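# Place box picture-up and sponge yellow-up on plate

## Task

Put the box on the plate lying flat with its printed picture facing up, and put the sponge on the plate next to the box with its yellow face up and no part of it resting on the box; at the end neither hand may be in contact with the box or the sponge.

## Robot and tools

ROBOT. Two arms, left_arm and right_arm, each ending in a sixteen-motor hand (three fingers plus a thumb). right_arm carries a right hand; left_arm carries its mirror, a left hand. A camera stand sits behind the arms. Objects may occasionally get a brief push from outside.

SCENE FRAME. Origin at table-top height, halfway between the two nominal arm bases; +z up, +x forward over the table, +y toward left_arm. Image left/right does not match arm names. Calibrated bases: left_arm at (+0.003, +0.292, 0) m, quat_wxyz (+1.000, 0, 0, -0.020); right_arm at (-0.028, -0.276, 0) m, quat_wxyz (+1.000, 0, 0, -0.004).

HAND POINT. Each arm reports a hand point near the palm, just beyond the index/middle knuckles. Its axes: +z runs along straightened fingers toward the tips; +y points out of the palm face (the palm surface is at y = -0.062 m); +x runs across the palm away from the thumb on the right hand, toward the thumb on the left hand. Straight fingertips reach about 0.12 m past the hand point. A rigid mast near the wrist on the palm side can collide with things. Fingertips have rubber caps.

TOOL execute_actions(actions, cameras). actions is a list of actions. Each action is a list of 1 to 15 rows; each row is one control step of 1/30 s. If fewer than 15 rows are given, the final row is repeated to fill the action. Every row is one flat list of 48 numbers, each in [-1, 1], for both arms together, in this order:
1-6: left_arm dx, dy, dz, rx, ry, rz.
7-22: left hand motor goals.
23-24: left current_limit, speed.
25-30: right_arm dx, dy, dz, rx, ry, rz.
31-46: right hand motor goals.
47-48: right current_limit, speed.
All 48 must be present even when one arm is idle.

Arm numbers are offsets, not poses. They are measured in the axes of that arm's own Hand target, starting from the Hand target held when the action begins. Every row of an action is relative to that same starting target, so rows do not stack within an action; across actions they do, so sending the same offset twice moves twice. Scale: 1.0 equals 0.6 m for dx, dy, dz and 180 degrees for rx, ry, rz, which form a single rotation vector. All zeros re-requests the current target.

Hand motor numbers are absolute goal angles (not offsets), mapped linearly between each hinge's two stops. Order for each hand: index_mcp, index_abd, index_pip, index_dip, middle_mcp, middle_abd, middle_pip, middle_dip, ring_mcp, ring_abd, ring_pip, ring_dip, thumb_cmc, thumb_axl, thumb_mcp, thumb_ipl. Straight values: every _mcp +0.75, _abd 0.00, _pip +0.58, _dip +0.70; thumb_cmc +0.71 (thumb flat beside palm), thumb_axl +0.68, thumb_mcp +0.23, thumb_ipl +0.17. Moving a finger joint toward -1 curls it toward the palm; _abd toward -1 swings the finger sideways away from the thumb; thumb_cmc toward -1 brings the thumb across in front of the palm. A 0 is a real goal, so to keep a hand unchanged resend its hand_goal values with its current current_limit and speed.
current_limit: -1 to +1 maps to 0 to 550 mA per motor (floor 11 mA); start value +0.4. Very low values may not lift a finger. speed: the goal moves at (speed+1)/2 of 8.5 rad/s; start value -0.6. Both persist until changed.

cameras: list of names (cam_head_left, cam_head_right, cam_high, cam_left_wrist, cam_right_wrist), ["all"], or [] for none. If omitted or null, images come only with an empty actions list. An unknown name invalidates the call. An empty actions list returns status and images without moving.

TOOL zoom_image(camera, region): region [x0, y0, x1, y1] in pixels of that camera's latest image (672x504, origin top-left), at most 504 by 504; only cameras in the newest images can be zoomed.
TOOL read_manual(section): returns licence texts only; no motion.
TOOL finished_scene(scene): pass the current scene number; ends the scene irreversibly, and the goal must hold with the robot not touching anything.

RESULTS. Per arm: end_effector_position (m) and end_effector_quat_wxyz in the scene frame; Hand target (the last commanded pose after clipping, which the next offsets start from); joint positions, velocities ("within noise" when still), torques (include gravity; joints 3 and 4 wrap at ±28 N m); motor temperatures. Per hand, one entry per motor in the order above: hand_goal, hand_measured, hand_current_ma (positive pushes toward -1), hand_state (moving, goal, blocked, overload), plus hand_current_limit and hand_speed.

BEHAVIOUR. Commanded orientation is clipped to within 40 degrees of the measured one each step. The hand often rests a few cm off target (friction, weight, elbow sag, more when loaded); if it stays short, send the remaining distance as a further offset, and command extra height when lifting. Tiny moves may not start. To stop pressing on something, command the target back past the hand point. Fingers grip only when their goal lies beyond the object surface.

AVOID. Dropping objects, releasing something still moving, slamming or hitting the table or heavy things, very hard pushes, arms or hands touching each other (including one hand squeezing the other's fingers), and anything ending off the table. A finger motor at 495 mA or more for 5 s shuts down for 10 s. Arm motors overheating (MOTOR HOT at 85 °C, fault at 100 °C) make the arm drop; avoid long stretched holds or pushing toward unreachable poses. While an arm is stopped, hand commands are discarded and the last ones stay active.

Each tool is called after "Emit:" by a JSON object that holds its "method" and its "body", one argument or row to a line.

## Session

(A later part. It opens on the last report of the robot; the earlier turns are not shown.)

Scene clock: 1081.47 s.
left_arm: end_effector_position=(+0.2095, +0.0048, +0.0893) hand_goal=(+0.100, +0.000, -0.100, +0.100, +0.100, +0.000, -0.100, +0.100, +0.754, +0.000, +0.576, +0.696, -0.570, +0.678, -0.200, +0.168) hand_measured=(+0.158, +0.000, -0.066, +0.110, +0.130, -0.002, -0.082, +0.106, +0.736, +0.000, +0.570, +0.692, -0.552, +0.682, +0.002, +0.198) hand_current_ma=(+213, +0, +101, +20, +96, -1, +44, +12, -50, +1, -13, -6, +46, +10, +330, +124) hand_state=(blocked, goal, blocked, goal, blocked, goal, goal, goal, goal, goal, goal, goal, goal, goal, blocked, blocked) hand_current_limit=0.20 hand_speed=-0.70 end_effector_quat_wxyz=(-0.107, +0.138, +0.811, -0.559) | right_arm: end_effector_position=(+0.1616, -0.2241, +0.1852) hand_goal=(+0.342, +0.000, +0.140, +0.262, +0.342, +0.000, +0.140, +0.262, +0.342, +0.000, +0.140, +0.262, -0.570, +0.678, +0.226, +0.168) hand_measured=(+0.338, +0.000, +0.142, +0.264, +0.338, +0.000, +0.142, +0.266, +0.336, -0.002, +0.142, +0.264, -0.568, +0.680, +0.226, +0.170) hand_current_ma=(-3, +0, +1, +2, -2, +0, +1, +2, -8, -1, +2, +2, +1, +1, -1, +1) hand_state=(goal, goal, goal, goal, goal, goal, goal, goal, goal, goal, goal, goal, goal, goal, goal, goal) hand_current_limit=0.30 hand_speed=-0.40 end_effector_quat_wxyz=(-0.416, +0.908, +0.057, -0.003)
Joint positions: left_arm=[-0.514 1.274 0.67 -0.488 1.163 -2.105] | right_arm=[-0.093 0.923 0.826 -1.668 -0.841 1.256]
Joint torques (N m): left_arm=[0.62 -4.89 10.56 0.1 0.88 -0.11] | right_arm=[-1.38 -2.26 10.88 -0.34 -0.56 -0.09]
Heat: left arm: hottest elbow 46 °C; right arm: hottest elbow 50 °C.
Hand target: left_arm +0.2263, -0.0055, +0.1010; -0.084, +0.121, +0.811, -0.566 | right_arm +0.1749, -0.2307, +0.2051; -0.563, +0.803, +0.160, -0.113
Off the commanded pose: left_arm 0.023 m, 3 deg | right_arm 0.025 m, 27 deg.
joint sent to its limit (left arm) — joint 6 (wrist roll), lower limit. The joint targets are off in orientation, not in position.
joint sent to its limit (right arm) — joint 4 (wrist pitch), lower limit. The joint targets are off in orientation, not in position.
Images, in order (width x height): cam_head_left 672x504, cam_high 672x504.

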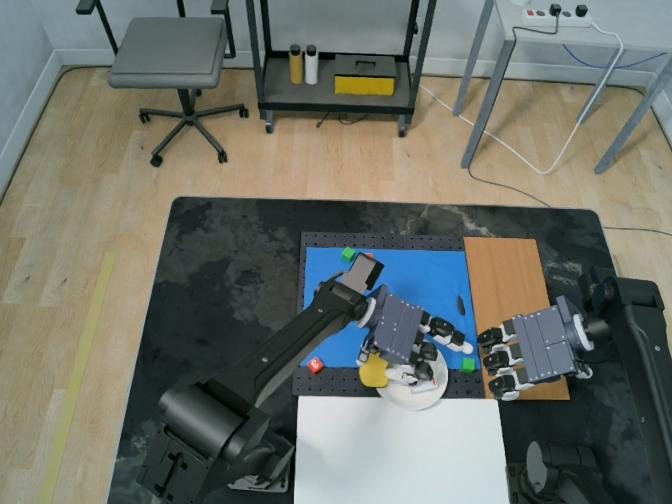

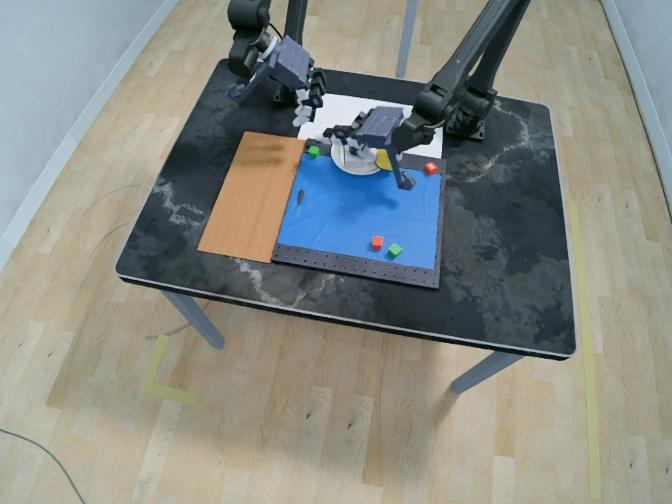

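Emit:
{"method": "execute_actions", "body": {
  "actions": [
    [[0,-0.022,-0.008,0,0,0,0.1,0,-0.1,0.1,0.1,0,-0.1,0.1,0.754,0,0.576,0.696,-0.571,0.678,-0.2,0.168,0.2,-0.7,0,0,0,0,0,0,0.342,0,0.139,0.261,0.342,0,0.139,0.261,0.342,0,0.139,0.261,-0.571,0.678,0.226,0.168,0.3,-0.4]]
  ],
  "cameras": ["cam_high"]
}}

Emit:
{"method": "zoom_image", "body": {
  "camera": "cam_high",
  "region": [328, 120, 408, 185]
}}

Scene clock: 1093.03 s.
left_arm: end_effector_position=(+0.2090, +0.0051, +0.0947) hand_goal=(+0.100, +0.000, -0.100, +0.100, +0.100, +0.000, -0.100, +0.100, +0.754, +0.000, +0.576, +0.696, -0.570, +0.678, -0.200, +0.168) hand_measured=(+0.158, +0.000, -0.066, +0.110, +0.130, -0.002, -0.082, +0.106, +0.736, +0.000, +0.570, +0.692, -0.552, +0.682, +0.002, +0.198) hand_current_ma=(+213, +0, +101, +20, +96, -1, +44, +12, -50, +1, -13, -6, +46, +10, +330, +124) hand_state=(blocked, goal, blocked, goal, blocked, goal, goal, goal, goal, goal, goal, goal, goal, goal, blocked, blocked) hand_current_limit=0.20 hand_speed=-0.70 end_effector_quat_wxyz=(-0.116, +0.132, +0.813, -0.555) | right_arm: end_effector_position=(+0.1616, -0.2241, +0.1852) hand_goal=(+0.342, +0.000, +0.140, +0.262, +0.342, +0.000, +0.140, +0.262, +0.342, +0.000, +0.140, +0.262, -0.570, +0.678, +0.226, +0.168) hand_measured=(+0.338, +0.000, +0.142, +0.264, +0.338, +0.000, +0.142, +0.266, +0.336, -0.002, +0.142, +0.264, -0.568, +0.680, +0.226, +0.170) hand_current_ma=(-3, +0, +1, +2, -2, +0, +1, +2, -8, -1, +2, +2, +1, +1, -1, +1) hand_state=(goal, goal, goal, goal, goal, goal, goal, goal, goal, goal, goal, goal, goal, goal, goal, goal) hand_current_limit=0.30 hand_speed=-0.40 end_effector_quat_wxyz=(-0.416, +0.908, +0.057, -0.003)
Joint positions: left_arm=[-0.514 1.274 0.689 -0.531 1.163 -2.105] | right_arm=[-0.093 0.923 0.826 -1.668 -0.841 1.256]
Joint torques (N m): left_arm=[0.5 -6.53 10.78 -0.12 0.92 -0.11] | right_arm=[-1.32 -2.2 10.86 -0.32 -0.56 -0.08]
Heat: left arm: hottest elbow 46 °C; right arm: hottest elbow 50 °C.
Hand target: left_arm +0.2263, -0.0056, +0.1151; -0.084, +0.121, +0.811, -0.566 | right_arm +0.1749, -0.2307, +0.2051; -0.563, +0.803, +0.160, -0.113
Off the commanded pose: left_arm 0.029 m, 4 deg | right_arm 0.025 m, 27 deg.
joint sent to its limit (left arm) — joint 6 (wrist roll), lower limit. The joint targets are off in orientation, not in position.
joint sent to its limit (right arm) — joint 4 (wrist pitch), lower limit. The joint targets are off in orientation, not in position.
Images, in order (width x height): cam_high 672x504.

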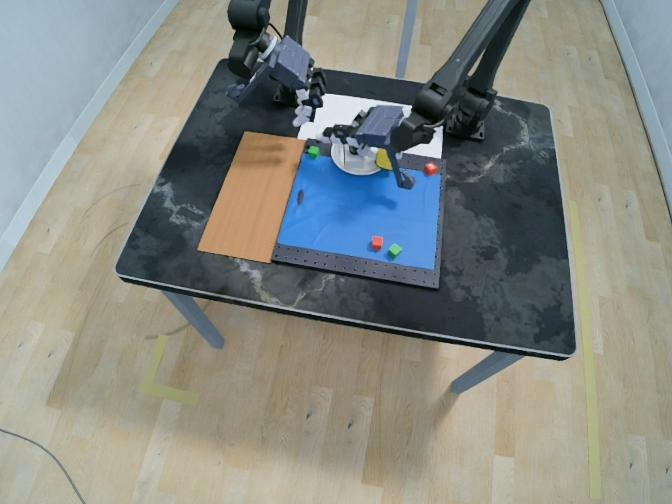

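Scaled by 6.300.

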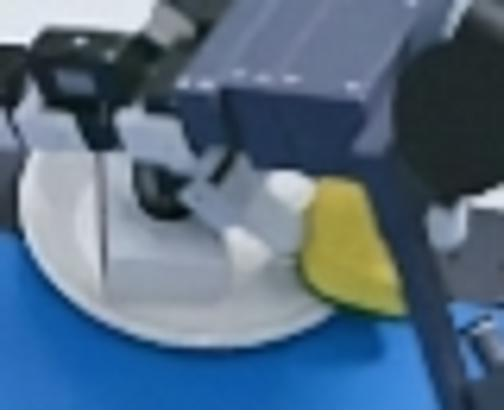

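Emit:
{"method": "execute_actions", "body": {
  "actions": [
    [[0,-0.0126,-0.0046,0,0,0,0.1,0,-0.1,0.1,0.1,0,-0.1,0.1,0.754,0,0.576,0.696,-0.571,0.678,-0.2,0.168,0.2,-0.7,0,0,0,0,0,0,0.342,0,0.139,0.261,0.342,0,0.139,0.261,0.342,0,0.139,0.261,-0.571,0.678,0.226,0.168,0.3,-0.4]],
    [[0,0,0,0,0,0,0.1,0,-0.1,0.1,0.4,0,-0.1,0.1,0.754,0,0.576,0.696,-0.571,0.678,-0.2,0.168,0.2,-0.7,0,0,0,0,0,0,0.342,0,0.139,0.261,0.342,0,0.139,0.261,0.342,0,0.139,0.261,-0.571,0.678,0.226,0.168,0.3,-0.4]]
  ],
  "cameras": ["cam_high","cam_head_left"]
}}

Emit:
{"method": "zoom_image", "body": {
  "camera": "cam_high",
  "region": [328, 120, 408, 185]
}}

Emit:
{"method": "zoom_image", "body": {
  "camera": "cam_head_left",
  "region": [340, 320, 450, 420]
}}

Scene clock: 1097.57 s.
left_arm: end_effector_position=(+0.2089, +0.0052, +0.1004) hand_goal=(+0.100, +0.000, -0.100, +0.100, +0.400, +0.000, -0.100, +0.100, +0.754, +0.000, +0.576, +0.696, -0.570, +0.678, -0.200, +0.168) hand_measured=(+0.158, +0.000, -0.066, +0.110, +0.386, -0.002, -0.098, +0.104, +0.736, +0.000, +0.570, +0.692, -0.578, +0.678, +0.002, +0.198) hand_current_ma=(+213, +0, +101, +20, -35, -1, +4, +5, -50, +1, -13, -6, -17, +1, +330, +124) hand_state=(blocked, goal, blocked, goal, goal, goal, goal, goal, goal, goal, goal, goal, goal, goal, blocked, blocked) hand_current_limit=0.20 hand_speed=-0.70 end_effector_quat_wxyz=(-0.118, +0.130, +0.814, -0.554) | right_arm: end_effector_position=(+0.1616, -0.2241, +0.1852) hand_goal=(+0.342, +0.000, +0.140, +0.262, +0.342, +0.000, +0.140, +0.262, +0.342, +0.000, +0.140, +0.262, -0.570, +0.678, +0.226, +0.168) hand_measured=(+0.338, +0.000, +0.142, +0.264, +0.338, +0.000, +0.142, +0.266, +0.336, -0.002, +0.142, +0.264, -0.568, +0.680, +0.226, +0.170) hand_current_ma=(-3, +0, +1, +2, -2, +0, +1, +2, -8, -1, +2, +2, +1, +1, -1, +1) hand_state=(goal, goal, goal, goal, goal, goal, goal, goal, goal, goal, goal, goal, goal, goal, goal, goal) hand_current_limit=0.30 hand_speed=-0.40 end_effector_quat_wxyz=(-0.416, +0.908, +0.057, -0.003)
Joint positions: left_arm=[-0.514 1.267 0.701 -0.557 1.163 -2.105] | right_arm=[-0.093 0.923 0.826 -1.668 -0.841 1.256]
Joint torques (N m): left_arm=[0.73 -6.89 10.91 -0.16 0.96 -0.11] | right_arm=[-1.38 -2.2 10.86 -0.35 -0.56 -0.09]
Heat: left arm: hottest elbow 47 °C; right arm: hottest elbow 50 °C.
Hand target: left_arm +0.2262, -0.0055, +0.1229; -0.084, +0.121, +0.811, -0.566 | right_arm +0.1749, -0.2307, +0.2051; -0.563, +0.803, +0.160, -0.113
Off the commanded pose: left_arm 0.030 m, 4 deg | right_arm 0.025 m, 27 deg.
joint sent to its limit (left arm) — joint 6 (wrist roll), lower limit. The joint targets are off in orientation, not in position.
joint sent to its limit (right arm) — joint 4 (wrist pitch), lower limit. The joint targets are off in orientation, not in position.
Images, in order (width x height): cam_head_left 672x504, cam_high 672x504.

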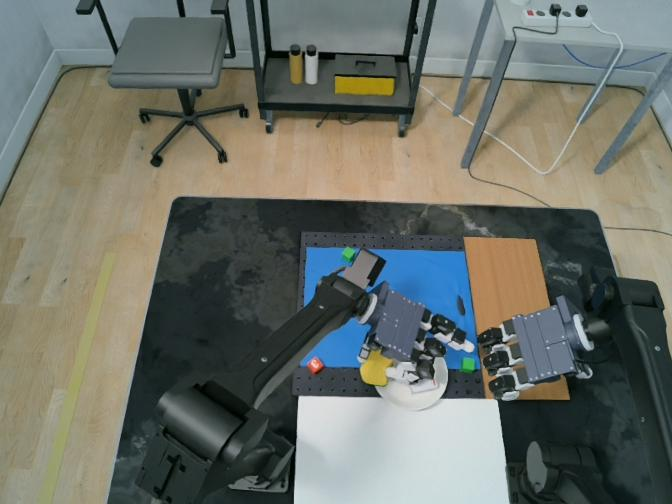

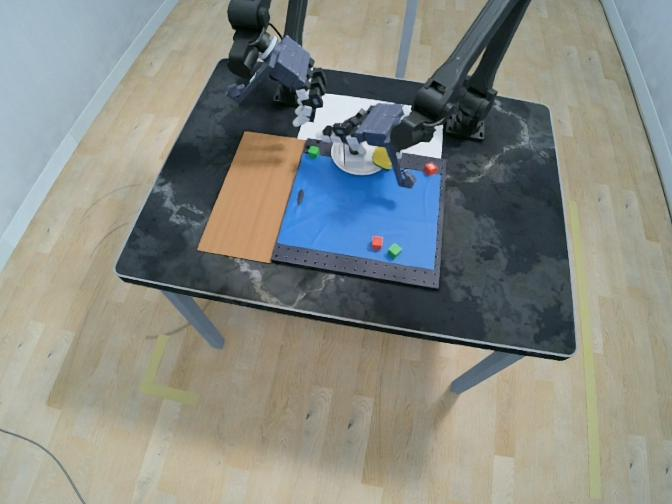

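Scaled by 6.300.

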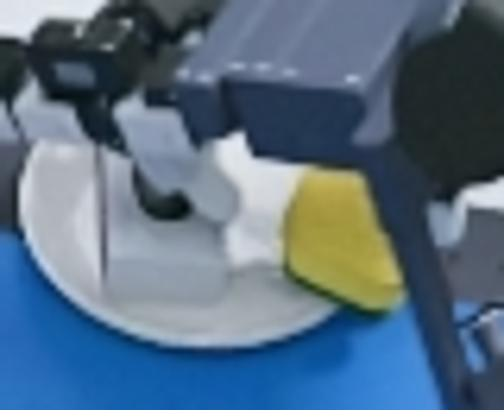

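Scaled by 4.582.

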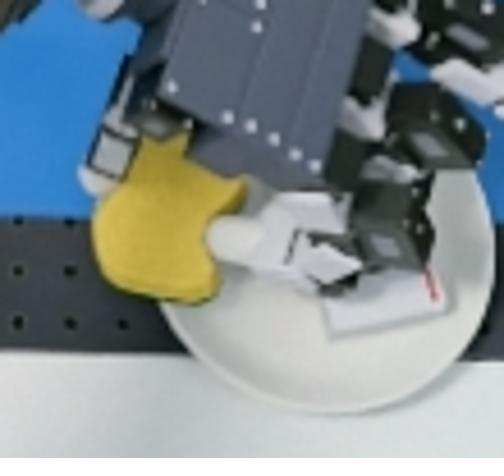

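Emit:
{"method": "execute_actions", "body": {
  "actions": [
    [[-0.0058,0.017,0.0265,0,0,0,0.1,0,-0.1,0.1,0.754,0,0.1,0.1,0.754,0,0.576,0.696,-0.571,0.678,-0.2,0.168,0.2,-0.7,0,0,0,0,0,0,0.342,0,0.139,0.261,0.342,0,0.139,0.261,0.342,0,0.139,0.261,-0.571,0.678,0.226,0.168,0.3,-0.4]]
  ],
  "cameras": ["cam_high","cam_head_left"]
}}

Emit:
{"method": "zoom_image", "body": {
  "camera": "cam_high",
  "region": [328, 120, 408, 185]
}}

Emit:
{"method": "zoom_image", "body": {
  "camera": "cam_head_left",
  "region": [340, 320, 450, 420]
}}

Scene clock: 1102.23 s.
left_arm: end_effector_position=(+0.2092, -0.0004, +0.0942) hand_goal=(+0.100, +0.000, -0.100, +0.100, +0.754, +0.000, +0.100, +0.100, +0.754, +0.000, +0.576, +0.696, -0.570, +0.678, -0.200, +0.168) hand_measured=(+0.158, +0.000, -0.066, +0.110, +0.734, +0.000, +0.096, +0.098, +0.736, +0.000, +0.570, +0.692, -0.578, +0.678, +0.002, +0.198) hand_current_ma=(+213, +0, +101, +20, -57, +1, -8, -4, -50, +1, -13, -6, -18, +1, +330, +124) hand_state=(blocked, goal, blocked, goal, blocked, goal, goal, goal, goal, goal, goal, goal, goal, goal, blocked, blocked) hand_current_limit=0.20 hand_speed=-0.70 end_effector_quat_wxyz=(-0.123, +0.135, +0.813, -0.553) | right_arm: end_effector_position=(+0.1616, -0.2241, +0.1852) hand_goal=(+0.342, +0.000, +0.140, +0.262, +0.342, +0.000, +0.140, +0.262, +0.342, +0.000, +0.140, +0.262, -0.570, +0.678, +0.226, +0.168) hand_measured=(+0.338, +0.000, +0.142, +0.264, +0.338, +0.000, +0.142, +0.266, +0.336, -0.002, +0.142, +0.264, -0.568, +0.680, +0.226, +0.170) hand_current_ma=(-3, +0, +1, +2, -2, +0, +1, +2, -8, -1, +2, +2, +1, +1, -1, +1) hand_state=(goal, goal, goal, goal, goal, goal, goal, goal, goal, goal, goal, goal, goal, goal, goal, goal) hand_current_limit=0.30 hand_speed=-0.40 end_effector_quat_wxyz=(-0.416, +0.908, +0.057, -0.003)
Joint positions: left_arm=[-0.528 1.294 0.705 -0.536 1.162 -2.105] | right_arm=[-0.093 0.923 0.826 -1.668 -0.841 1.256]
Joint torques (N m): left_arm=[-0.73 -5.36 10.56 1.07 0.88 -0.11] | right_arm=[-1.44 -2.2 10.88 -0.32 -0.56 -0.08]
Heat: left arm: hottest elbow 48 °C; right arm: hottest elbow 50 °C.
Hand target: left_arm +0.2262, -0.0175, +0.1080; -0.084, +0.121, +0.811, -0.566 | right_arm +0.1749, -0.2307, +0.2051; -0.563, +0.803, +0.160, -0.113
Off the commanded pose: left_arm 0.028 m, 5 deg | right_arm 0.025 m, 27 deg.
joint sent to its limit (left arm) — joint 6 (wrist roll), lower limit. The joint targets are off in orientation, not in position.
joint sent to its limit (right arm) — joint 4 (wrist pitch), lower limit. The joint targets are off in orientation, not in position.
Images, in order (width x height): cam_head_left 672x504, cam_high 672x504.

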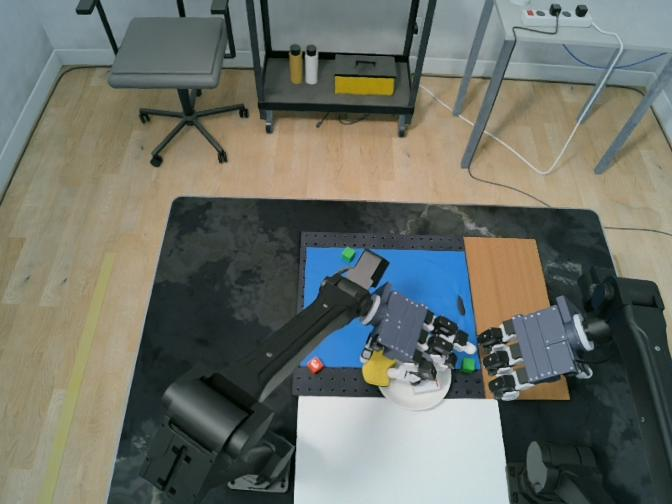

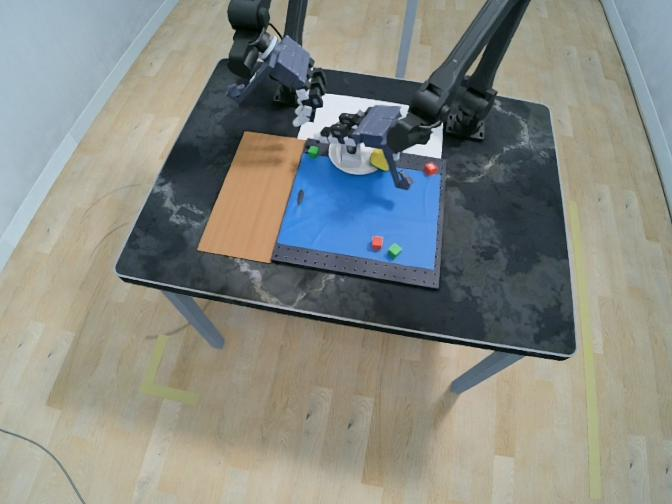

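Scaled by 6.300.

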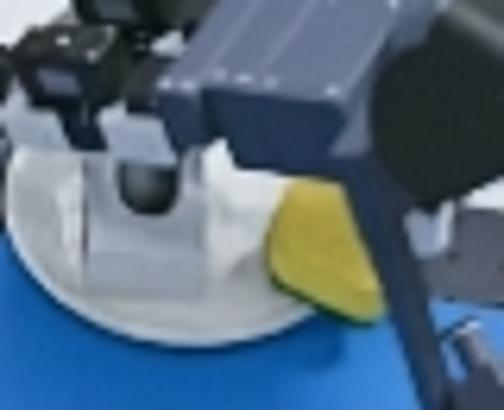

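Scaled by 4.582.

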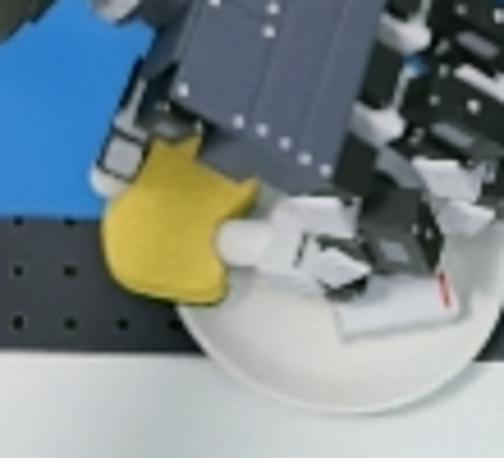

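Emit:
{"method": "zoom_image", "body": {
  "camera": "cam_head_left",
  "region": [320, 300, 480, 420]
}}

Emit:
{"method": "zoom_image", "body": {
  "camera": "cam_high",
  "region": [300, 90, 420, 190]
}}

Scaled by 3.150.

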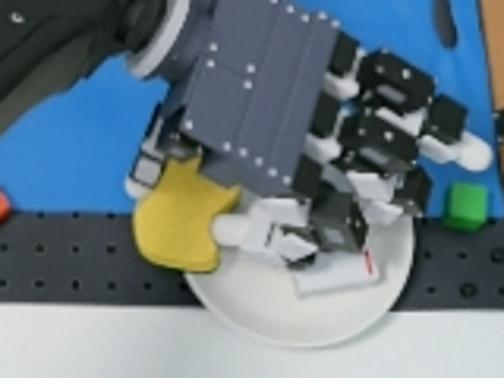

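Scaled by 4.200.

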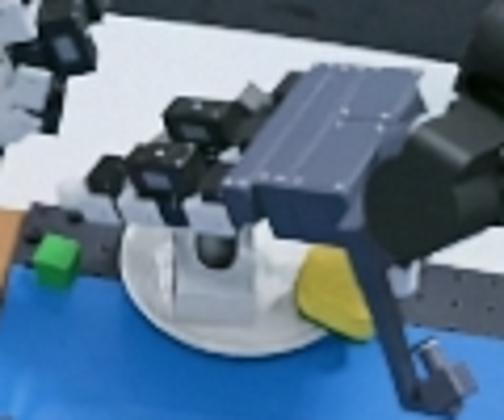

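Emit:
{"method": "execute_actions", "body": {
  "actions": [
    [[0,-0.0315,-0.0114,0,0,0,0.1,0,-0.1,0.1,0.754,0,0.576,0.696,0.754,0,0.576,0.696,-0.571,0.678,-0.2,0.168,0.2,-0.7,0,0,0,0,0,0,0.342,0,0.139,0.261,0.342,0,0.139,0.261,0.342,0,0.139,0.261,-0.571,0.678,0.226,0.168,0.3,-0.4]]
  ],
  "cameras": ["cam_high","cam_head_left"]
}}

Emit:
{"method": "zoom_image", "body": {
  "camera": "cam_high",
  "region": [328, 120, 408, 185]
}}

Emit:
{"method": "zoom_image", "body": {
  "camera": "cam_head_left",
  "region": [340, 320, 450, 420]
}}

Scene clock: 1120.70 s.
left_arm: end_effector_position=(+0.2142, -0.0035, +0.1062) hand_goal=(+0.100, +0.000, -0.100, +0.100, +0.754, +0.000, +0.576, +0.696, +0.754, +0.000, +0.576, +0.696, -0.570, +0.678, -0.200, +0.168) hand_measured=(+0.158, +0.000, -0.066, +0.110, +0.734, +0.000, +0.570, +0.692, +0.736, +0.000, +0.570, +0.692, -0.578, +0.678, +0.002, +0.198) hand_current_ma=(+213, +0, +101, +20, -57, +1, -13, -6, -50, +1, -13, -6, -18, +1, +330, +124) hand_state=(blocked, goal, blocked, goal, blocked, goal, goal, goal, goal, goal, goal, goal, goal, goal, blocked, blocked) hand_current_limit=0.20 hand_speed=-0.70 end_effector_quat_wxyz=(-0.121, +0.136, +0.813, -0.554) | right_arm: end_effector_position=(+0.1616, -0.2241, +0.1852) hand_goal=(+0.342, +0.000, +0.140, +0.262, +0.342, +0.000, +0.140, +0.262, +0.342, +0.000, +0.140, +0.262, -0.570, +0.678, +0.226, +0.168) hand_measured=(+0.338, +0.000, +0.142, +0.264, +0.338, +0.000, +0.142, +0.266, +0.336, -0.002, +0.142, +0.264, -0.568, +0.680, +0.226, +0.170) hand_current_ma=(-3, +0, +1, +2, -2, +0, +1, +2, -8, -1, +2, +2, +1, +1, -1, +1) hand_state=(goal, goal, goal, goal, goal, goal, goal, goal, goal, goal, goal, goal, goal, goal, goal, goal) hand_current_limit=0.30 hand_speed=-0.40 end_effector_quat_wxyz=(-0.416, +0.908, +0.057, -0.003)
Joint positions: left_arm=[-0.528 1.286 0.736 -0.57 1.162 -2.105] | right_arm=[-0.093 0.923 0.826 -1.668 -0.841 1.256]
Joint torques (N m): left_arm=[-0.67 -7.3 10.96 -0.08 0.88 -0.11] | right_arm=[-1.38 -2.14 10.88 -0.34 -0.56 -0.09]
Motor temperatures (°C): left_arm=[28 28 51 22 25 26] | right_arm=[24 24 50 22 26 25]
Heat: left arm: hottest elbow 51 °C; right arm: hottest elbow 50 °C.
Hand target: left_arm +0.2262, -0.0176, +0.1281; -0.084, +0.121, +0.811, -0.566 | right_arm +0.1749, -0.2307, +0.2051; -0.563, +0.803, +0.160, -0.113
Off the commanded pose: left_arm 0.029 m, 5 deg | right_arm 0.025 m, 27 deg.
joint sent to its limit (left arm) — joint 6 (wrist roll), lower limit. The joint targets are off in orientation, not in position.
joint sent to its limit (right arm) — joint 4 (wrist pitch), lower limit. The joint targets are off in orientation, not in position.
Images, in order (width x height): cam_head_left 672x504, cam_high 672x504.

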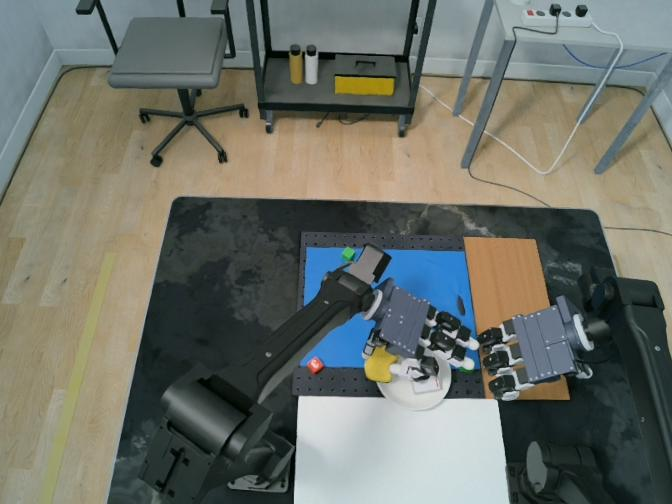

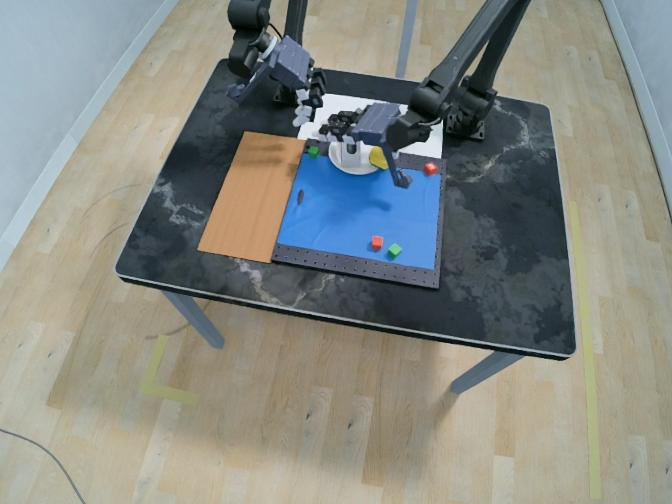

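Scaled by 6.300.

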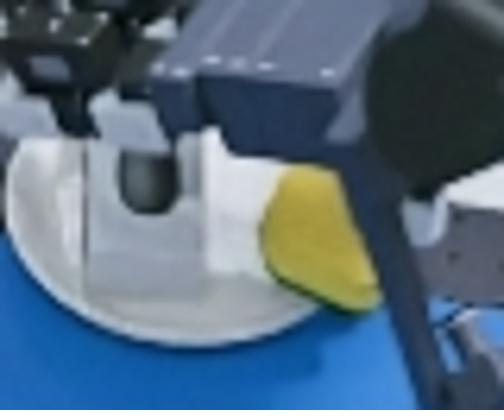

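Scaled by 4.582.

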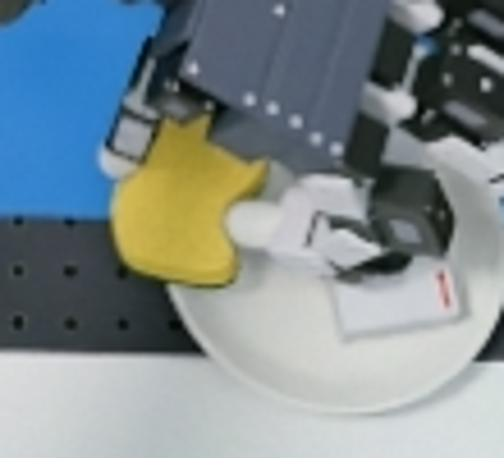

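Emit:
{"method": "execute_actions", "body": {
  "actions": [
    [[-0.0185,-0.013,0.0356,0,0,0,0.1,0,-0.1,0.1,0.754,0,0.576,0.696,0.754,0,0.576,0.696,-0.571,0.678,-0.2,0.168,0.2,-0.7,0,0,0,0,0,0,0.342,0,0.139,0.261,0.342,0,0.139,0.261,0.342,0,0.139,0.261,-0.571,0.678,0.226,0.168,0.3,-0.4]]
  ],
  "cameras": ["cam_high","cam_head_left"]
}}

Emit:
{"method": "zoom_image", "body": {
  "camera": "cam_high",
  "region": [328, 120, 408, 185]
}}

Emit:
{"method": "zoom_image", "body": {
  "camera": "cam_head_left",
  "region": [340, 320, 470, 420]
}}

Scene clock: 1124.87 s.
left_arm: end_effector_position=(+0.2172, -0.0266, +0.1128) hand_goal=(+0.100, +0.000, -0.100, +0.100, +0.754, +0.000, +0.576, +0.696, +0.754, +0.000, +0.576, +0.696, -0.570, +0.678, -0.200, +0.168) hand_measured=(+0.158, +0.000, -0.066, +0.110, +0.734, +0.000, +0.570, +0.692, +0.734, +0.002, +0.570, +0.692, -0.578, +0.678, +0.002, +0.198) hand_current_ma=(+213, +0, +101, +20, -55, +1, -12, -6, -55, +2, -13, -6, -18, +1, +330, +124) hand_state=(blocked, goal, blocked, goal, goal, goal, goal, goal, goal, goal, goal, goal, goal, goal, blocked, blocked) hand_current_limit=0.20 hand_speed=-0.70 end_effector_quat_wxyz=(-0.126, +0.162, +0.809, -0.550) | right_arm: end_effector_position=(+0.1614, -0.2251, +0.1850) hand_goal=(+0.342, +0.000, +0.140, +0.262, +0.342, +0.000, +0.140, +0.262, +0.342, +0.000, +0.140, +0.262, -0.570, +0.678, +0.226, +0.168) hand_measured=(+0.338, +0.000, +0.142, +0.264, +0.338, +0.000, +0.142, +0.266, +0.332, -0.002, +0.138, +0.264, -0.568, +0.680, +0.226, +0.170) hand_current_ma=(-3, +0, +1, +2, -2, +0, +1, +2, -13, +0, -1, +2, +1, +1, -1, +1) hand_state=(goal, goal, goal, goal, goal, goal, goal, goal, goal, goal, goal, goal, goal, goal, goal, goal) hand_current_limit=0.30 hand_speed=-0.40 end_effector_quat_wxyz=(-0.414, +0.908, +0.057, -0.003)
Joint positions: left_arm=[-0.582 1.325 0.792 -0.57 1.152 -2.105] | right_arm=[-0.095 0.923 0.826 -1.668 -0.838 1.256]
Joint torques (N m): left_arm=[-0.67 -6.01 11.23 0.12 0.88 -0.08] | right_arm=[-1.14 -2.2 10.86 -0.32 -0.68 -0.09]
Heat: left arm: hottest elbow 51 °C; right arm: hottest elbow 50 °C.
Hand target: left_arm +0.2302, -0.0425, +0.1281; -0.084, +0.121, +0.811, -0.566 | right_arm +0.1749, -0.2307, +0.2051; -0.563, +0.803, +0.160, -0.113
Off the commanded pose: left_arm 0.026 m, 7 deg | right_arm 0.025 m, 27 deg.
joint sent to its limit (left arm) — joint 6 (wrist roll), lower limit. The joint targets are off in orientation, not in position.
joint sent to its limit (right arm) — joint 4 (wrist pitch), lower limit. The joint targets are off in orientation, not in position.
Images, in order (width x height): cam_head_left 672x504, cam_high 672x504.

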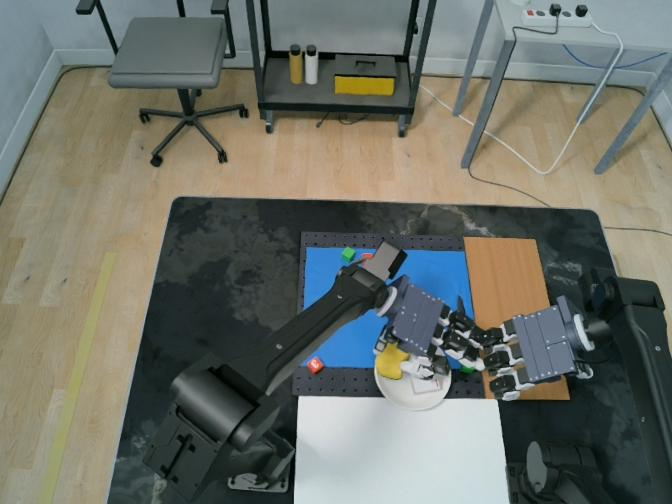

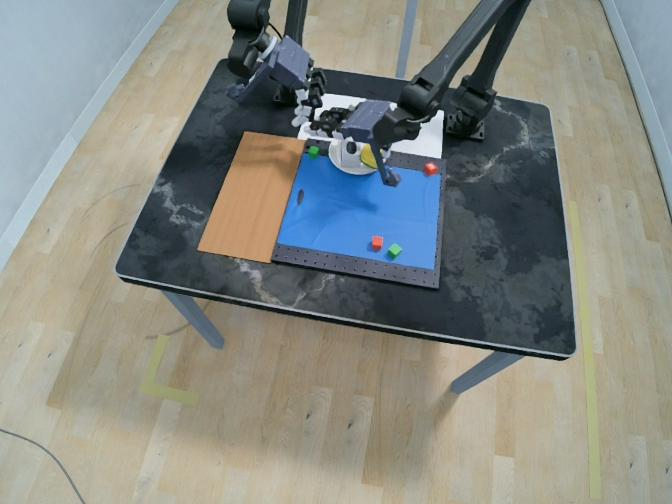

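Scaled by 6.300.

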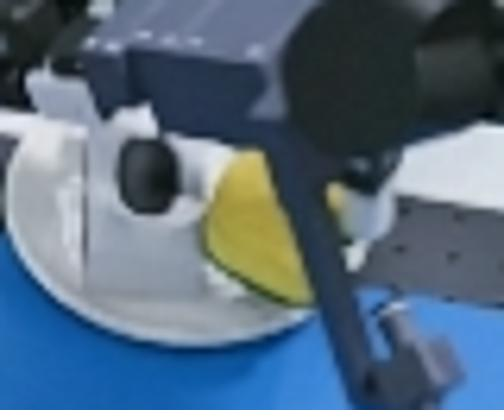

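Scaled by 3.877.

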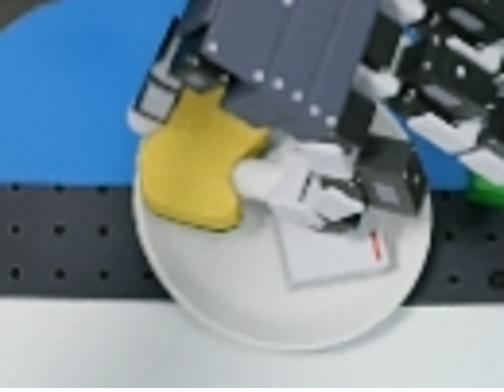

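Emit:
{"method": "execute_actions", "body": {
  "actions": [
    [[0,0,0,0,0,0,0.1,0,-0.1,0.1,0.754,0,0.576,0.696,0.754,0,0.576,0.696,-0.571,0.678,-0.2,0.168,0.2,-0.7,-0.045,0.037,-0.1,0,0,0,0.342,0,0.139,0.261,0.342,0,0.139,0.261,0.342,0,0.139,0.261,-0.571,0.678,0.226,0.168,0.3,-0.4]]
  ],
  "cameras": ["cam_high","cam_head_left"]
}}

Scene clock: 1129.63 s.
left_arm: end_effector_position=(+0.2171, -0.0267, +0.1128) hand_goal=(+0.100, +0.000, -0.100, +0.100, +0.754, +0.000, +0.576, +0.696, +0.754, +0.000, +0.576, +0.696, -0.570, +0.678, -0.200, +0.168) hand_measured=(+0.158, +0.000, -0.066, +0.110, +0.734, +0.000, +0.570, +0.692, +0.734, +0.002, +0.570, +0.692, -0.578, +0.678, +0.002, +0.198) hand_current_ma=(+213, +0, +101, +20, -55, +1, -12, -6, -55, +2, -13, -6, -18, +1, +330, +124) hand_state=(blocked, goal, blocked, goal, goal, goal, goal, goal, goal, goal, goal, goal, goal, goal, blocked, blocked) hand_current_limit=0.20 hand_speed=-0.70 end_effector_quat_wxyz=(-0.127, +0.162, +0.809, -0.550) | right_arm: end_effector_position=(+0.1630, -0.2913, +0.1842) hand_goal=(+0.342, +0.000, +0.140, +0.262, +0.342, +0.000, +0.140, +0.262, +0.342, +0.000, +0.140, +0.262, -0.570, +0.678, +0.226, +0.168) hand_measured=(+0.340, +0.000, +0.142, +0.264, +0.340, +0.000, +0.142, +0.266, +0.338, -0.002, +0.138, +0.264, -0.570, +0.680, +0.224, +0.170) hand_current_ma=(-1, +0, +1, +2, -1, +0, +1, +2, -3, +0, -1, +2, +0, +1, -1, +1) hand_state=(goal, goal, goal, goal, goal, goal, goal, goal, goal, goal, goal, goal, goal, goal, goal, goal) hand_current_limit=0.30 hand_speed=-0.40 end_effector_quat_wxyz=(-0.332, +0.942, +0.019, +0.037)
Joint positions: left_arm=[-0.582 1.325 0.792 -0.57 1.152 -2.105] | right_arm=[-0.274 0.89 0.836 -1.669 -0.666 1.196]
Joint torques (N m): left_arm=[-0.56 -6.24 11.25 0.13 0.87 -0.1] | right_arm=[-1.44 -1.85 11 -0.18 -0.4 -0.11]
Heat: left arm: hottest elbow 51 °C; right arm: hottest elbow 50 °C.
Hand target: left_arm +0.2301, -0.0426, +0.1281; -0.084, +0.121, +0.811, -0.566 | right_arm +0.1747, -0.3000, +0.2049; -0.563, +0.803, +0.160, -0.113
Off the commanded pose: left_arm 0.026 m, 7 deg | right_arm 0.025 m, 39 deg.
joint sent to its limit (left arm) — joint 6 (wrist roll), lower limit. The joint targets are off in orientation, not in position.
joint sent to its limit (right arm) — joint 4 (wrist pitch), lower limit. The joint targets are off in orientation, not in position.
Images, in order (width x height): cam_head_left 672x504, cam_high 672x504.

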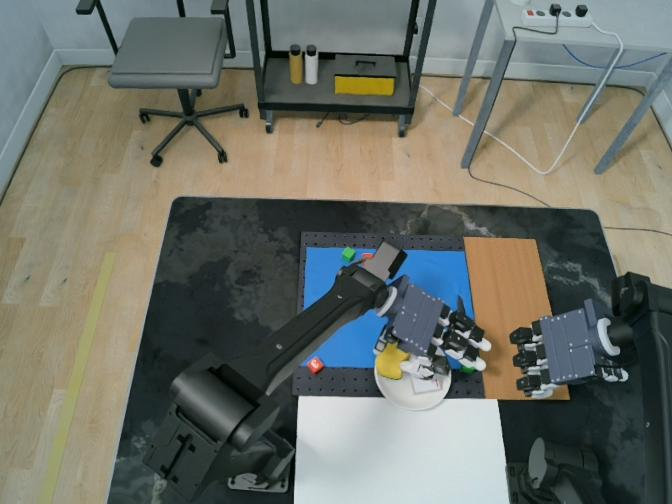

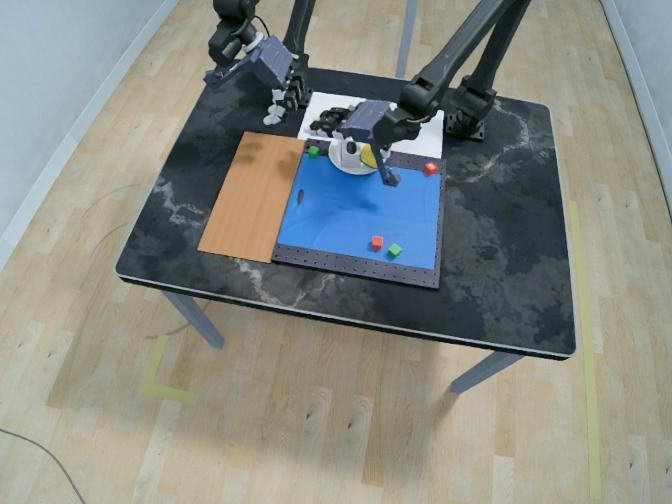

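Emit:
{"method": "execute_actions", "body": {
  "actions": [
    [[0.022,0.0141,0.0197,0,0,0,0.1,0,-0.1,0.1,0.754,0,0.576,0.696,0.754,0,0.576,0.696,-0.571,0.678,-0.2,0.168,0.2,-0.7,0,0,0,0,0,0,0.342,0,0.139,0.261,0.342,0,0.139,0.261,0.342,0,0.139,0.261,-0.571,0.678,0.226,0.168,0.3,-0.4]]
  ],
  "cameras": ["cam_high","cam_head_left"]
}}

Emit:
{"method": "zoom_image", "body": {
  "camera": "cam_high",
  "region": [328, 120, 408, 185]
}}

Emit:
{"method": "zoom_image", "body": {
  "camera": "cam_head_left",
  "region": [340, 320, 470, 420]
}}

Scene clock: 1139.23 s.
left_arm: end_effector_position=(+0.2075, -0.0350, +0.1108) hand_goal=(+0.100, +0.000, -0.100, +0.100, +0.754, +0.000, +0.576, +0.696, +0.754, +0.000, +0.576, +0.696, -0.570, +0.678, -0.200, +0.168) hand_measured=(+0.158, +0.000, -0.066, +0.110, +0.734, +0.000, +0.570, +0.692, +0.734, +0.002, +0.570, +0.692, -0.578, +0.678, +0.002, +0.198) hand_current_ma=(+213, +1, +101, +20, -55, +1, -12, -6, -54, +2, -13, -6, -18, +1, +330, +124) hand_state=(blocked, goal, blocked, goal, goal, goal, goal, goal, goal, goal, goal, goal, goal, goal, blocked, blocked) hand_current_limit=0.20 hand_speed=-0.70 end_effector_quat_wxyz=(-0.133, +0.178, +0.807, -0.547) | right_arm: end_effector_position=(+0.1632, -0.2915, +0.1841) hand_goal=(+0.342, +0.000, +0.140, +0.262, +0.342, +0.000, +0.140, +0.262, +0.342, +0.000, +0.140, +0.262, -0.570, +0.678, +0.226, +0.168) hand_measured=(+0.340, +0.000, +0.142, +0.264, +0.340, +0.000, +0.142, +0.266, +0.338, -0.002, +0.138, +0.264, -0.570, +0.680, +0.224, +0.170) hand_current_ma=(-1, +0, +1, +2, -1, +0, +1, +2, -3, +0, -1, +2, +0, +1, -1, +1) hand_state=(goal, goal, goal, goal, goal, goal, goal, goal, goal, goal, goal, goal, goal, goal, goal, goal) hand_current_limit=0.30 hand_speed=-0.40 end_effector_quat_wxyz=(-0.331, +0.943, +0.021, +0.038)
Joint positions: left_arm=[-0.619 1.33 0.792 -0.561 1.146 -2.105] | right_arm=[-0.274 0.89 0.836 -1.669 -0.665 1.192]
Joint torques (N m): left_arm=[-0.32 -6.24 9.13 1.14 0.86 -0.09] | right_arm=[-1.44 -1.9 10.99 -0.17 -0.4 -0.09]
Heat: left arm: hottest elbow 50 °C; right arm: hottest elbow 49 °C.
Hand target: left_arm +0.2151, -0.0465, +0.1160; -0.084, +0.121, +0.811, -0.566 | right_arm +0.1747, -0.3001, +0.2049; -0.563, +0.803, +0.160, -0.113
Off the commanded pose: left_arm 0.015 m, 9 deg | right_arm 0.025 m, 39 deg.
joint sent to its limit (left arm) — joint 6 (wrist roll), lower limit. The joint targets are off in orientation, not in position.
joint sent to its limit (right arm) — joint 4 (wrist pitch), lower limit. The joint targets are off in orientation, not in position.
Images, in order (width x height): cam_head_left 672x504, cam_high 672x504.

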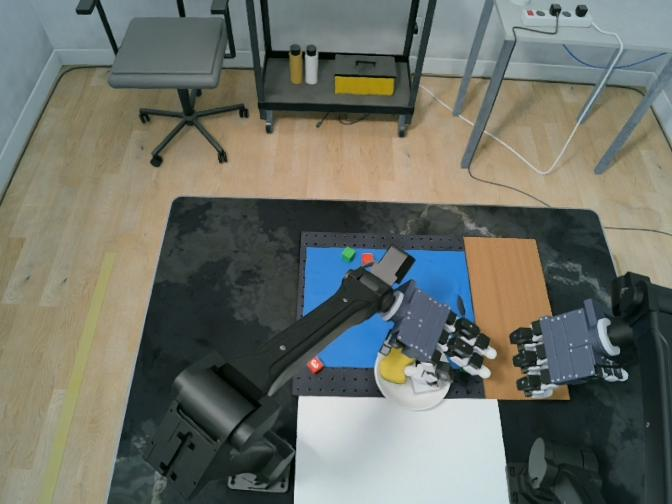

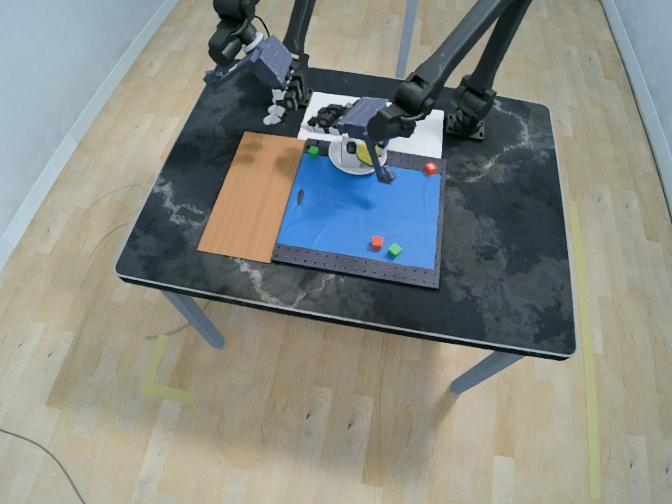

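Scaled by 6.300.

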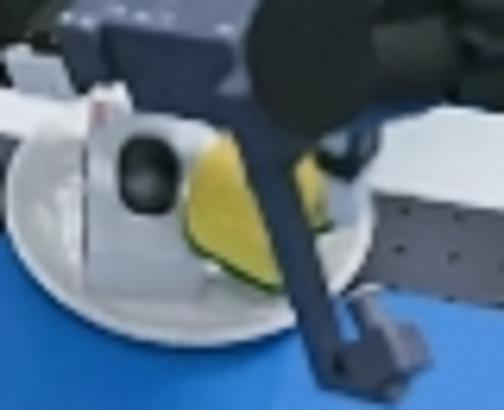

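Scaled by 3.877.

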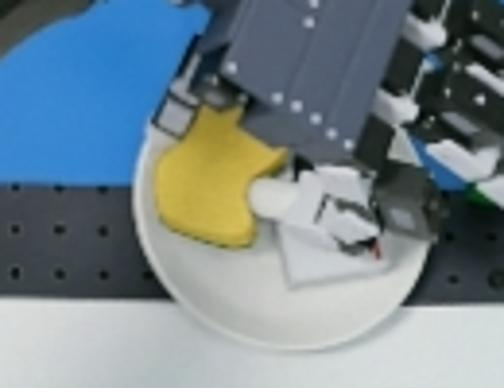

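Emit:
{"method": "execute_actions", "body": {
  "actions": [
    [[0.0196,0.0298,-0.0088,0,0,0,0.1,0,-0.1,0.1,0.754,0,0.576,0.696,0.754,0,0.576,0.696,-0.571,0.678,-0.2,0.168,0.2,-0.7,0,0,0,0,0,0,0.342,0,0.139,0.261,0.342,0,0.139,0.261,0.342,0,0.139,0.261,-0.571,0.678,0.226,0.168,0.3,-0.4]]
  ],
  "cameras": ["cam_high","cam_head_left"]
}}

Emit:
{"method": "zoom_image", "body": {
  "camera": "cam_high",
  "region": [328, 120, 408, 185]
}}

Emit:
{"method": "zoom_image", "body": {
  "camera": "cam_head_left",
  "region": [340, 320, 470, 420]
}}

Scene clock: 1146.70 s.
left_arm: end_effector_position=(+0.2049, -0.0328, +0.1013) hand_goal=(+0.100, +0.000, -0.100, +0.100, +0.754, +0.000, +0.576, +0.696, +0.754, +0.000, +0.576, +0.696, -0.570, +0.678, -0.200, +0.168) hand_measured=(+0.158, +0.000, -0.066, +0.110, +0.734, +0.000, +0.570, +0.692, +0.734, +0.002, +0.570, +0.692, -0.578, +0.678, +0.002, +0.198) hand_current_ma=(+213, +1, +101, +20, -55, +1, -12, -6, -54, +2, -13, -6, -18, +1, +330, +124) hand_state=(blocked, goal, blocked, goal, goal, goal, goal, goal, goal, goal, goal, goal, goal, goal, blocked, blocked) hand_current_limit=0.20 hand_speed=-0.70 end_effector_quat_wxyz=(-0.128, +0.181, +0.806, -0.549) | right_arm: end_effector_position=(+0.1632, -0.2915, +0.1841) hand_goal=(+0.342, +0.000, +0.140, +0.262, +0.342, +0.000, +0.140, +0.262, +0.342, +0.000, +0.140, +0.262, -0.570, +0.678, +0.226, +0.168) hand_measured=(+0.340, +0.000, +0.142, +0.264, +0.340, +0.000, +0.142, +0.266, +0.338, -0.002, +0.138, +0.264, -0.570, +0.680, +0.224, +0.170) hand_current_ma=(-1, +0, +1, +2, -1, +0, +1, +2, -3, +0, -1, +2, +0, +1, -1, +1) hand_state=(goal, goal, goal, goal, goal, goal, goal, goal, goal, goal, goal, goal, goal, goal, goal, goal) hand_current_limit=0.30 hand_speed=-0.40 end_effector_quat_wxyz=(-0.331, +0.943, +0.021, +0.038)
Joint positions: left_arm=[-0.619 1.33 0.762 -0.517 1.145 -2.105] | right_arm=[-0.274 0.89 0.836 -1.669 -0.665 1.192]
Joint torques (N m): left_arm=[1.14 -7.41 6.58 1.16 0.95 -0.09] | right_arm=[-1.38 -1.9 10.97 -0.18 -0.39 -0.1]
Heat: left arm: hottest elbow 50 °C; right arm: hottest elbow 49 °C.
Hand target: left_arm +0.2072, -0.0325, +0.1011; -0.084, +0.121, +0.811, -0.566 | right_arm +0.1747, -0.3001, +0.2049; -0.563, +0.803, +0.160, -0.113
Off the commanded pose: left_arm 0.002 m, 9 deg | right_arm 0.025 m, 39 deg.
joint sent to its limit (left arm) — joint 6 (wrist roll), lower limit. The joint targets are off in orientation, not in position.
joint sent to its limit (right arm) — joint 4 (wrist pitch), lower limit. The joint targets are off in orientation, not in position.
Images, in order (width x height): cam_head_left 672x504, cam_high 672x504.

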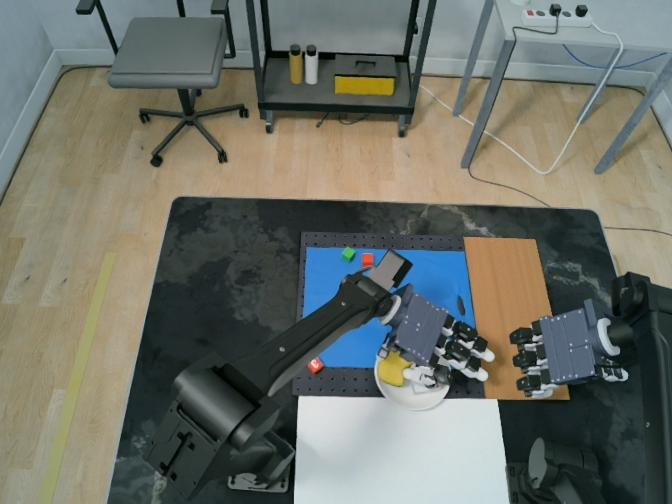

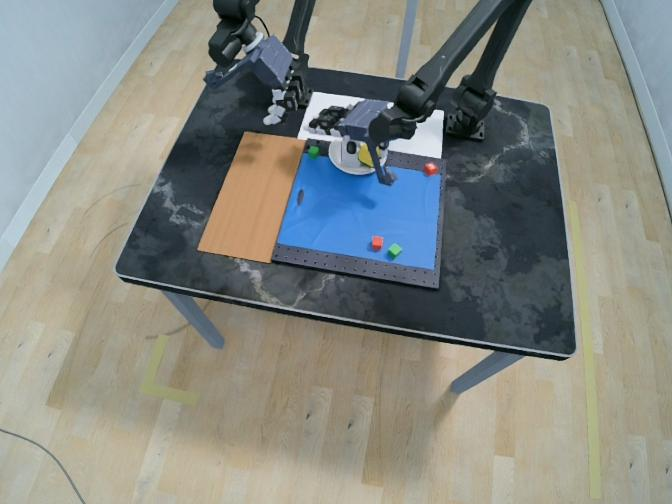

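Scaled by 6.300.

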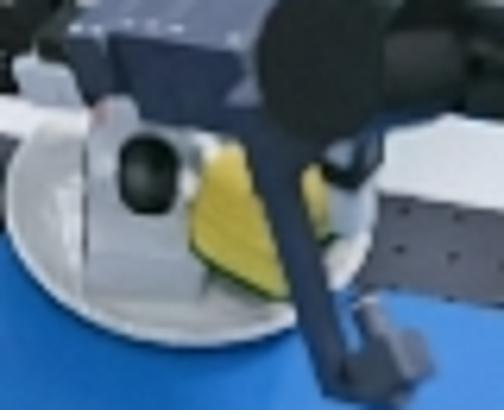

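Scaled by 3.877.

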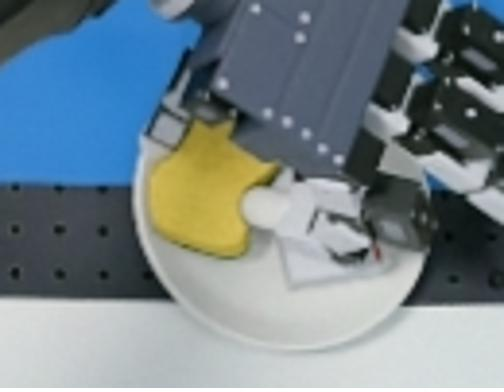

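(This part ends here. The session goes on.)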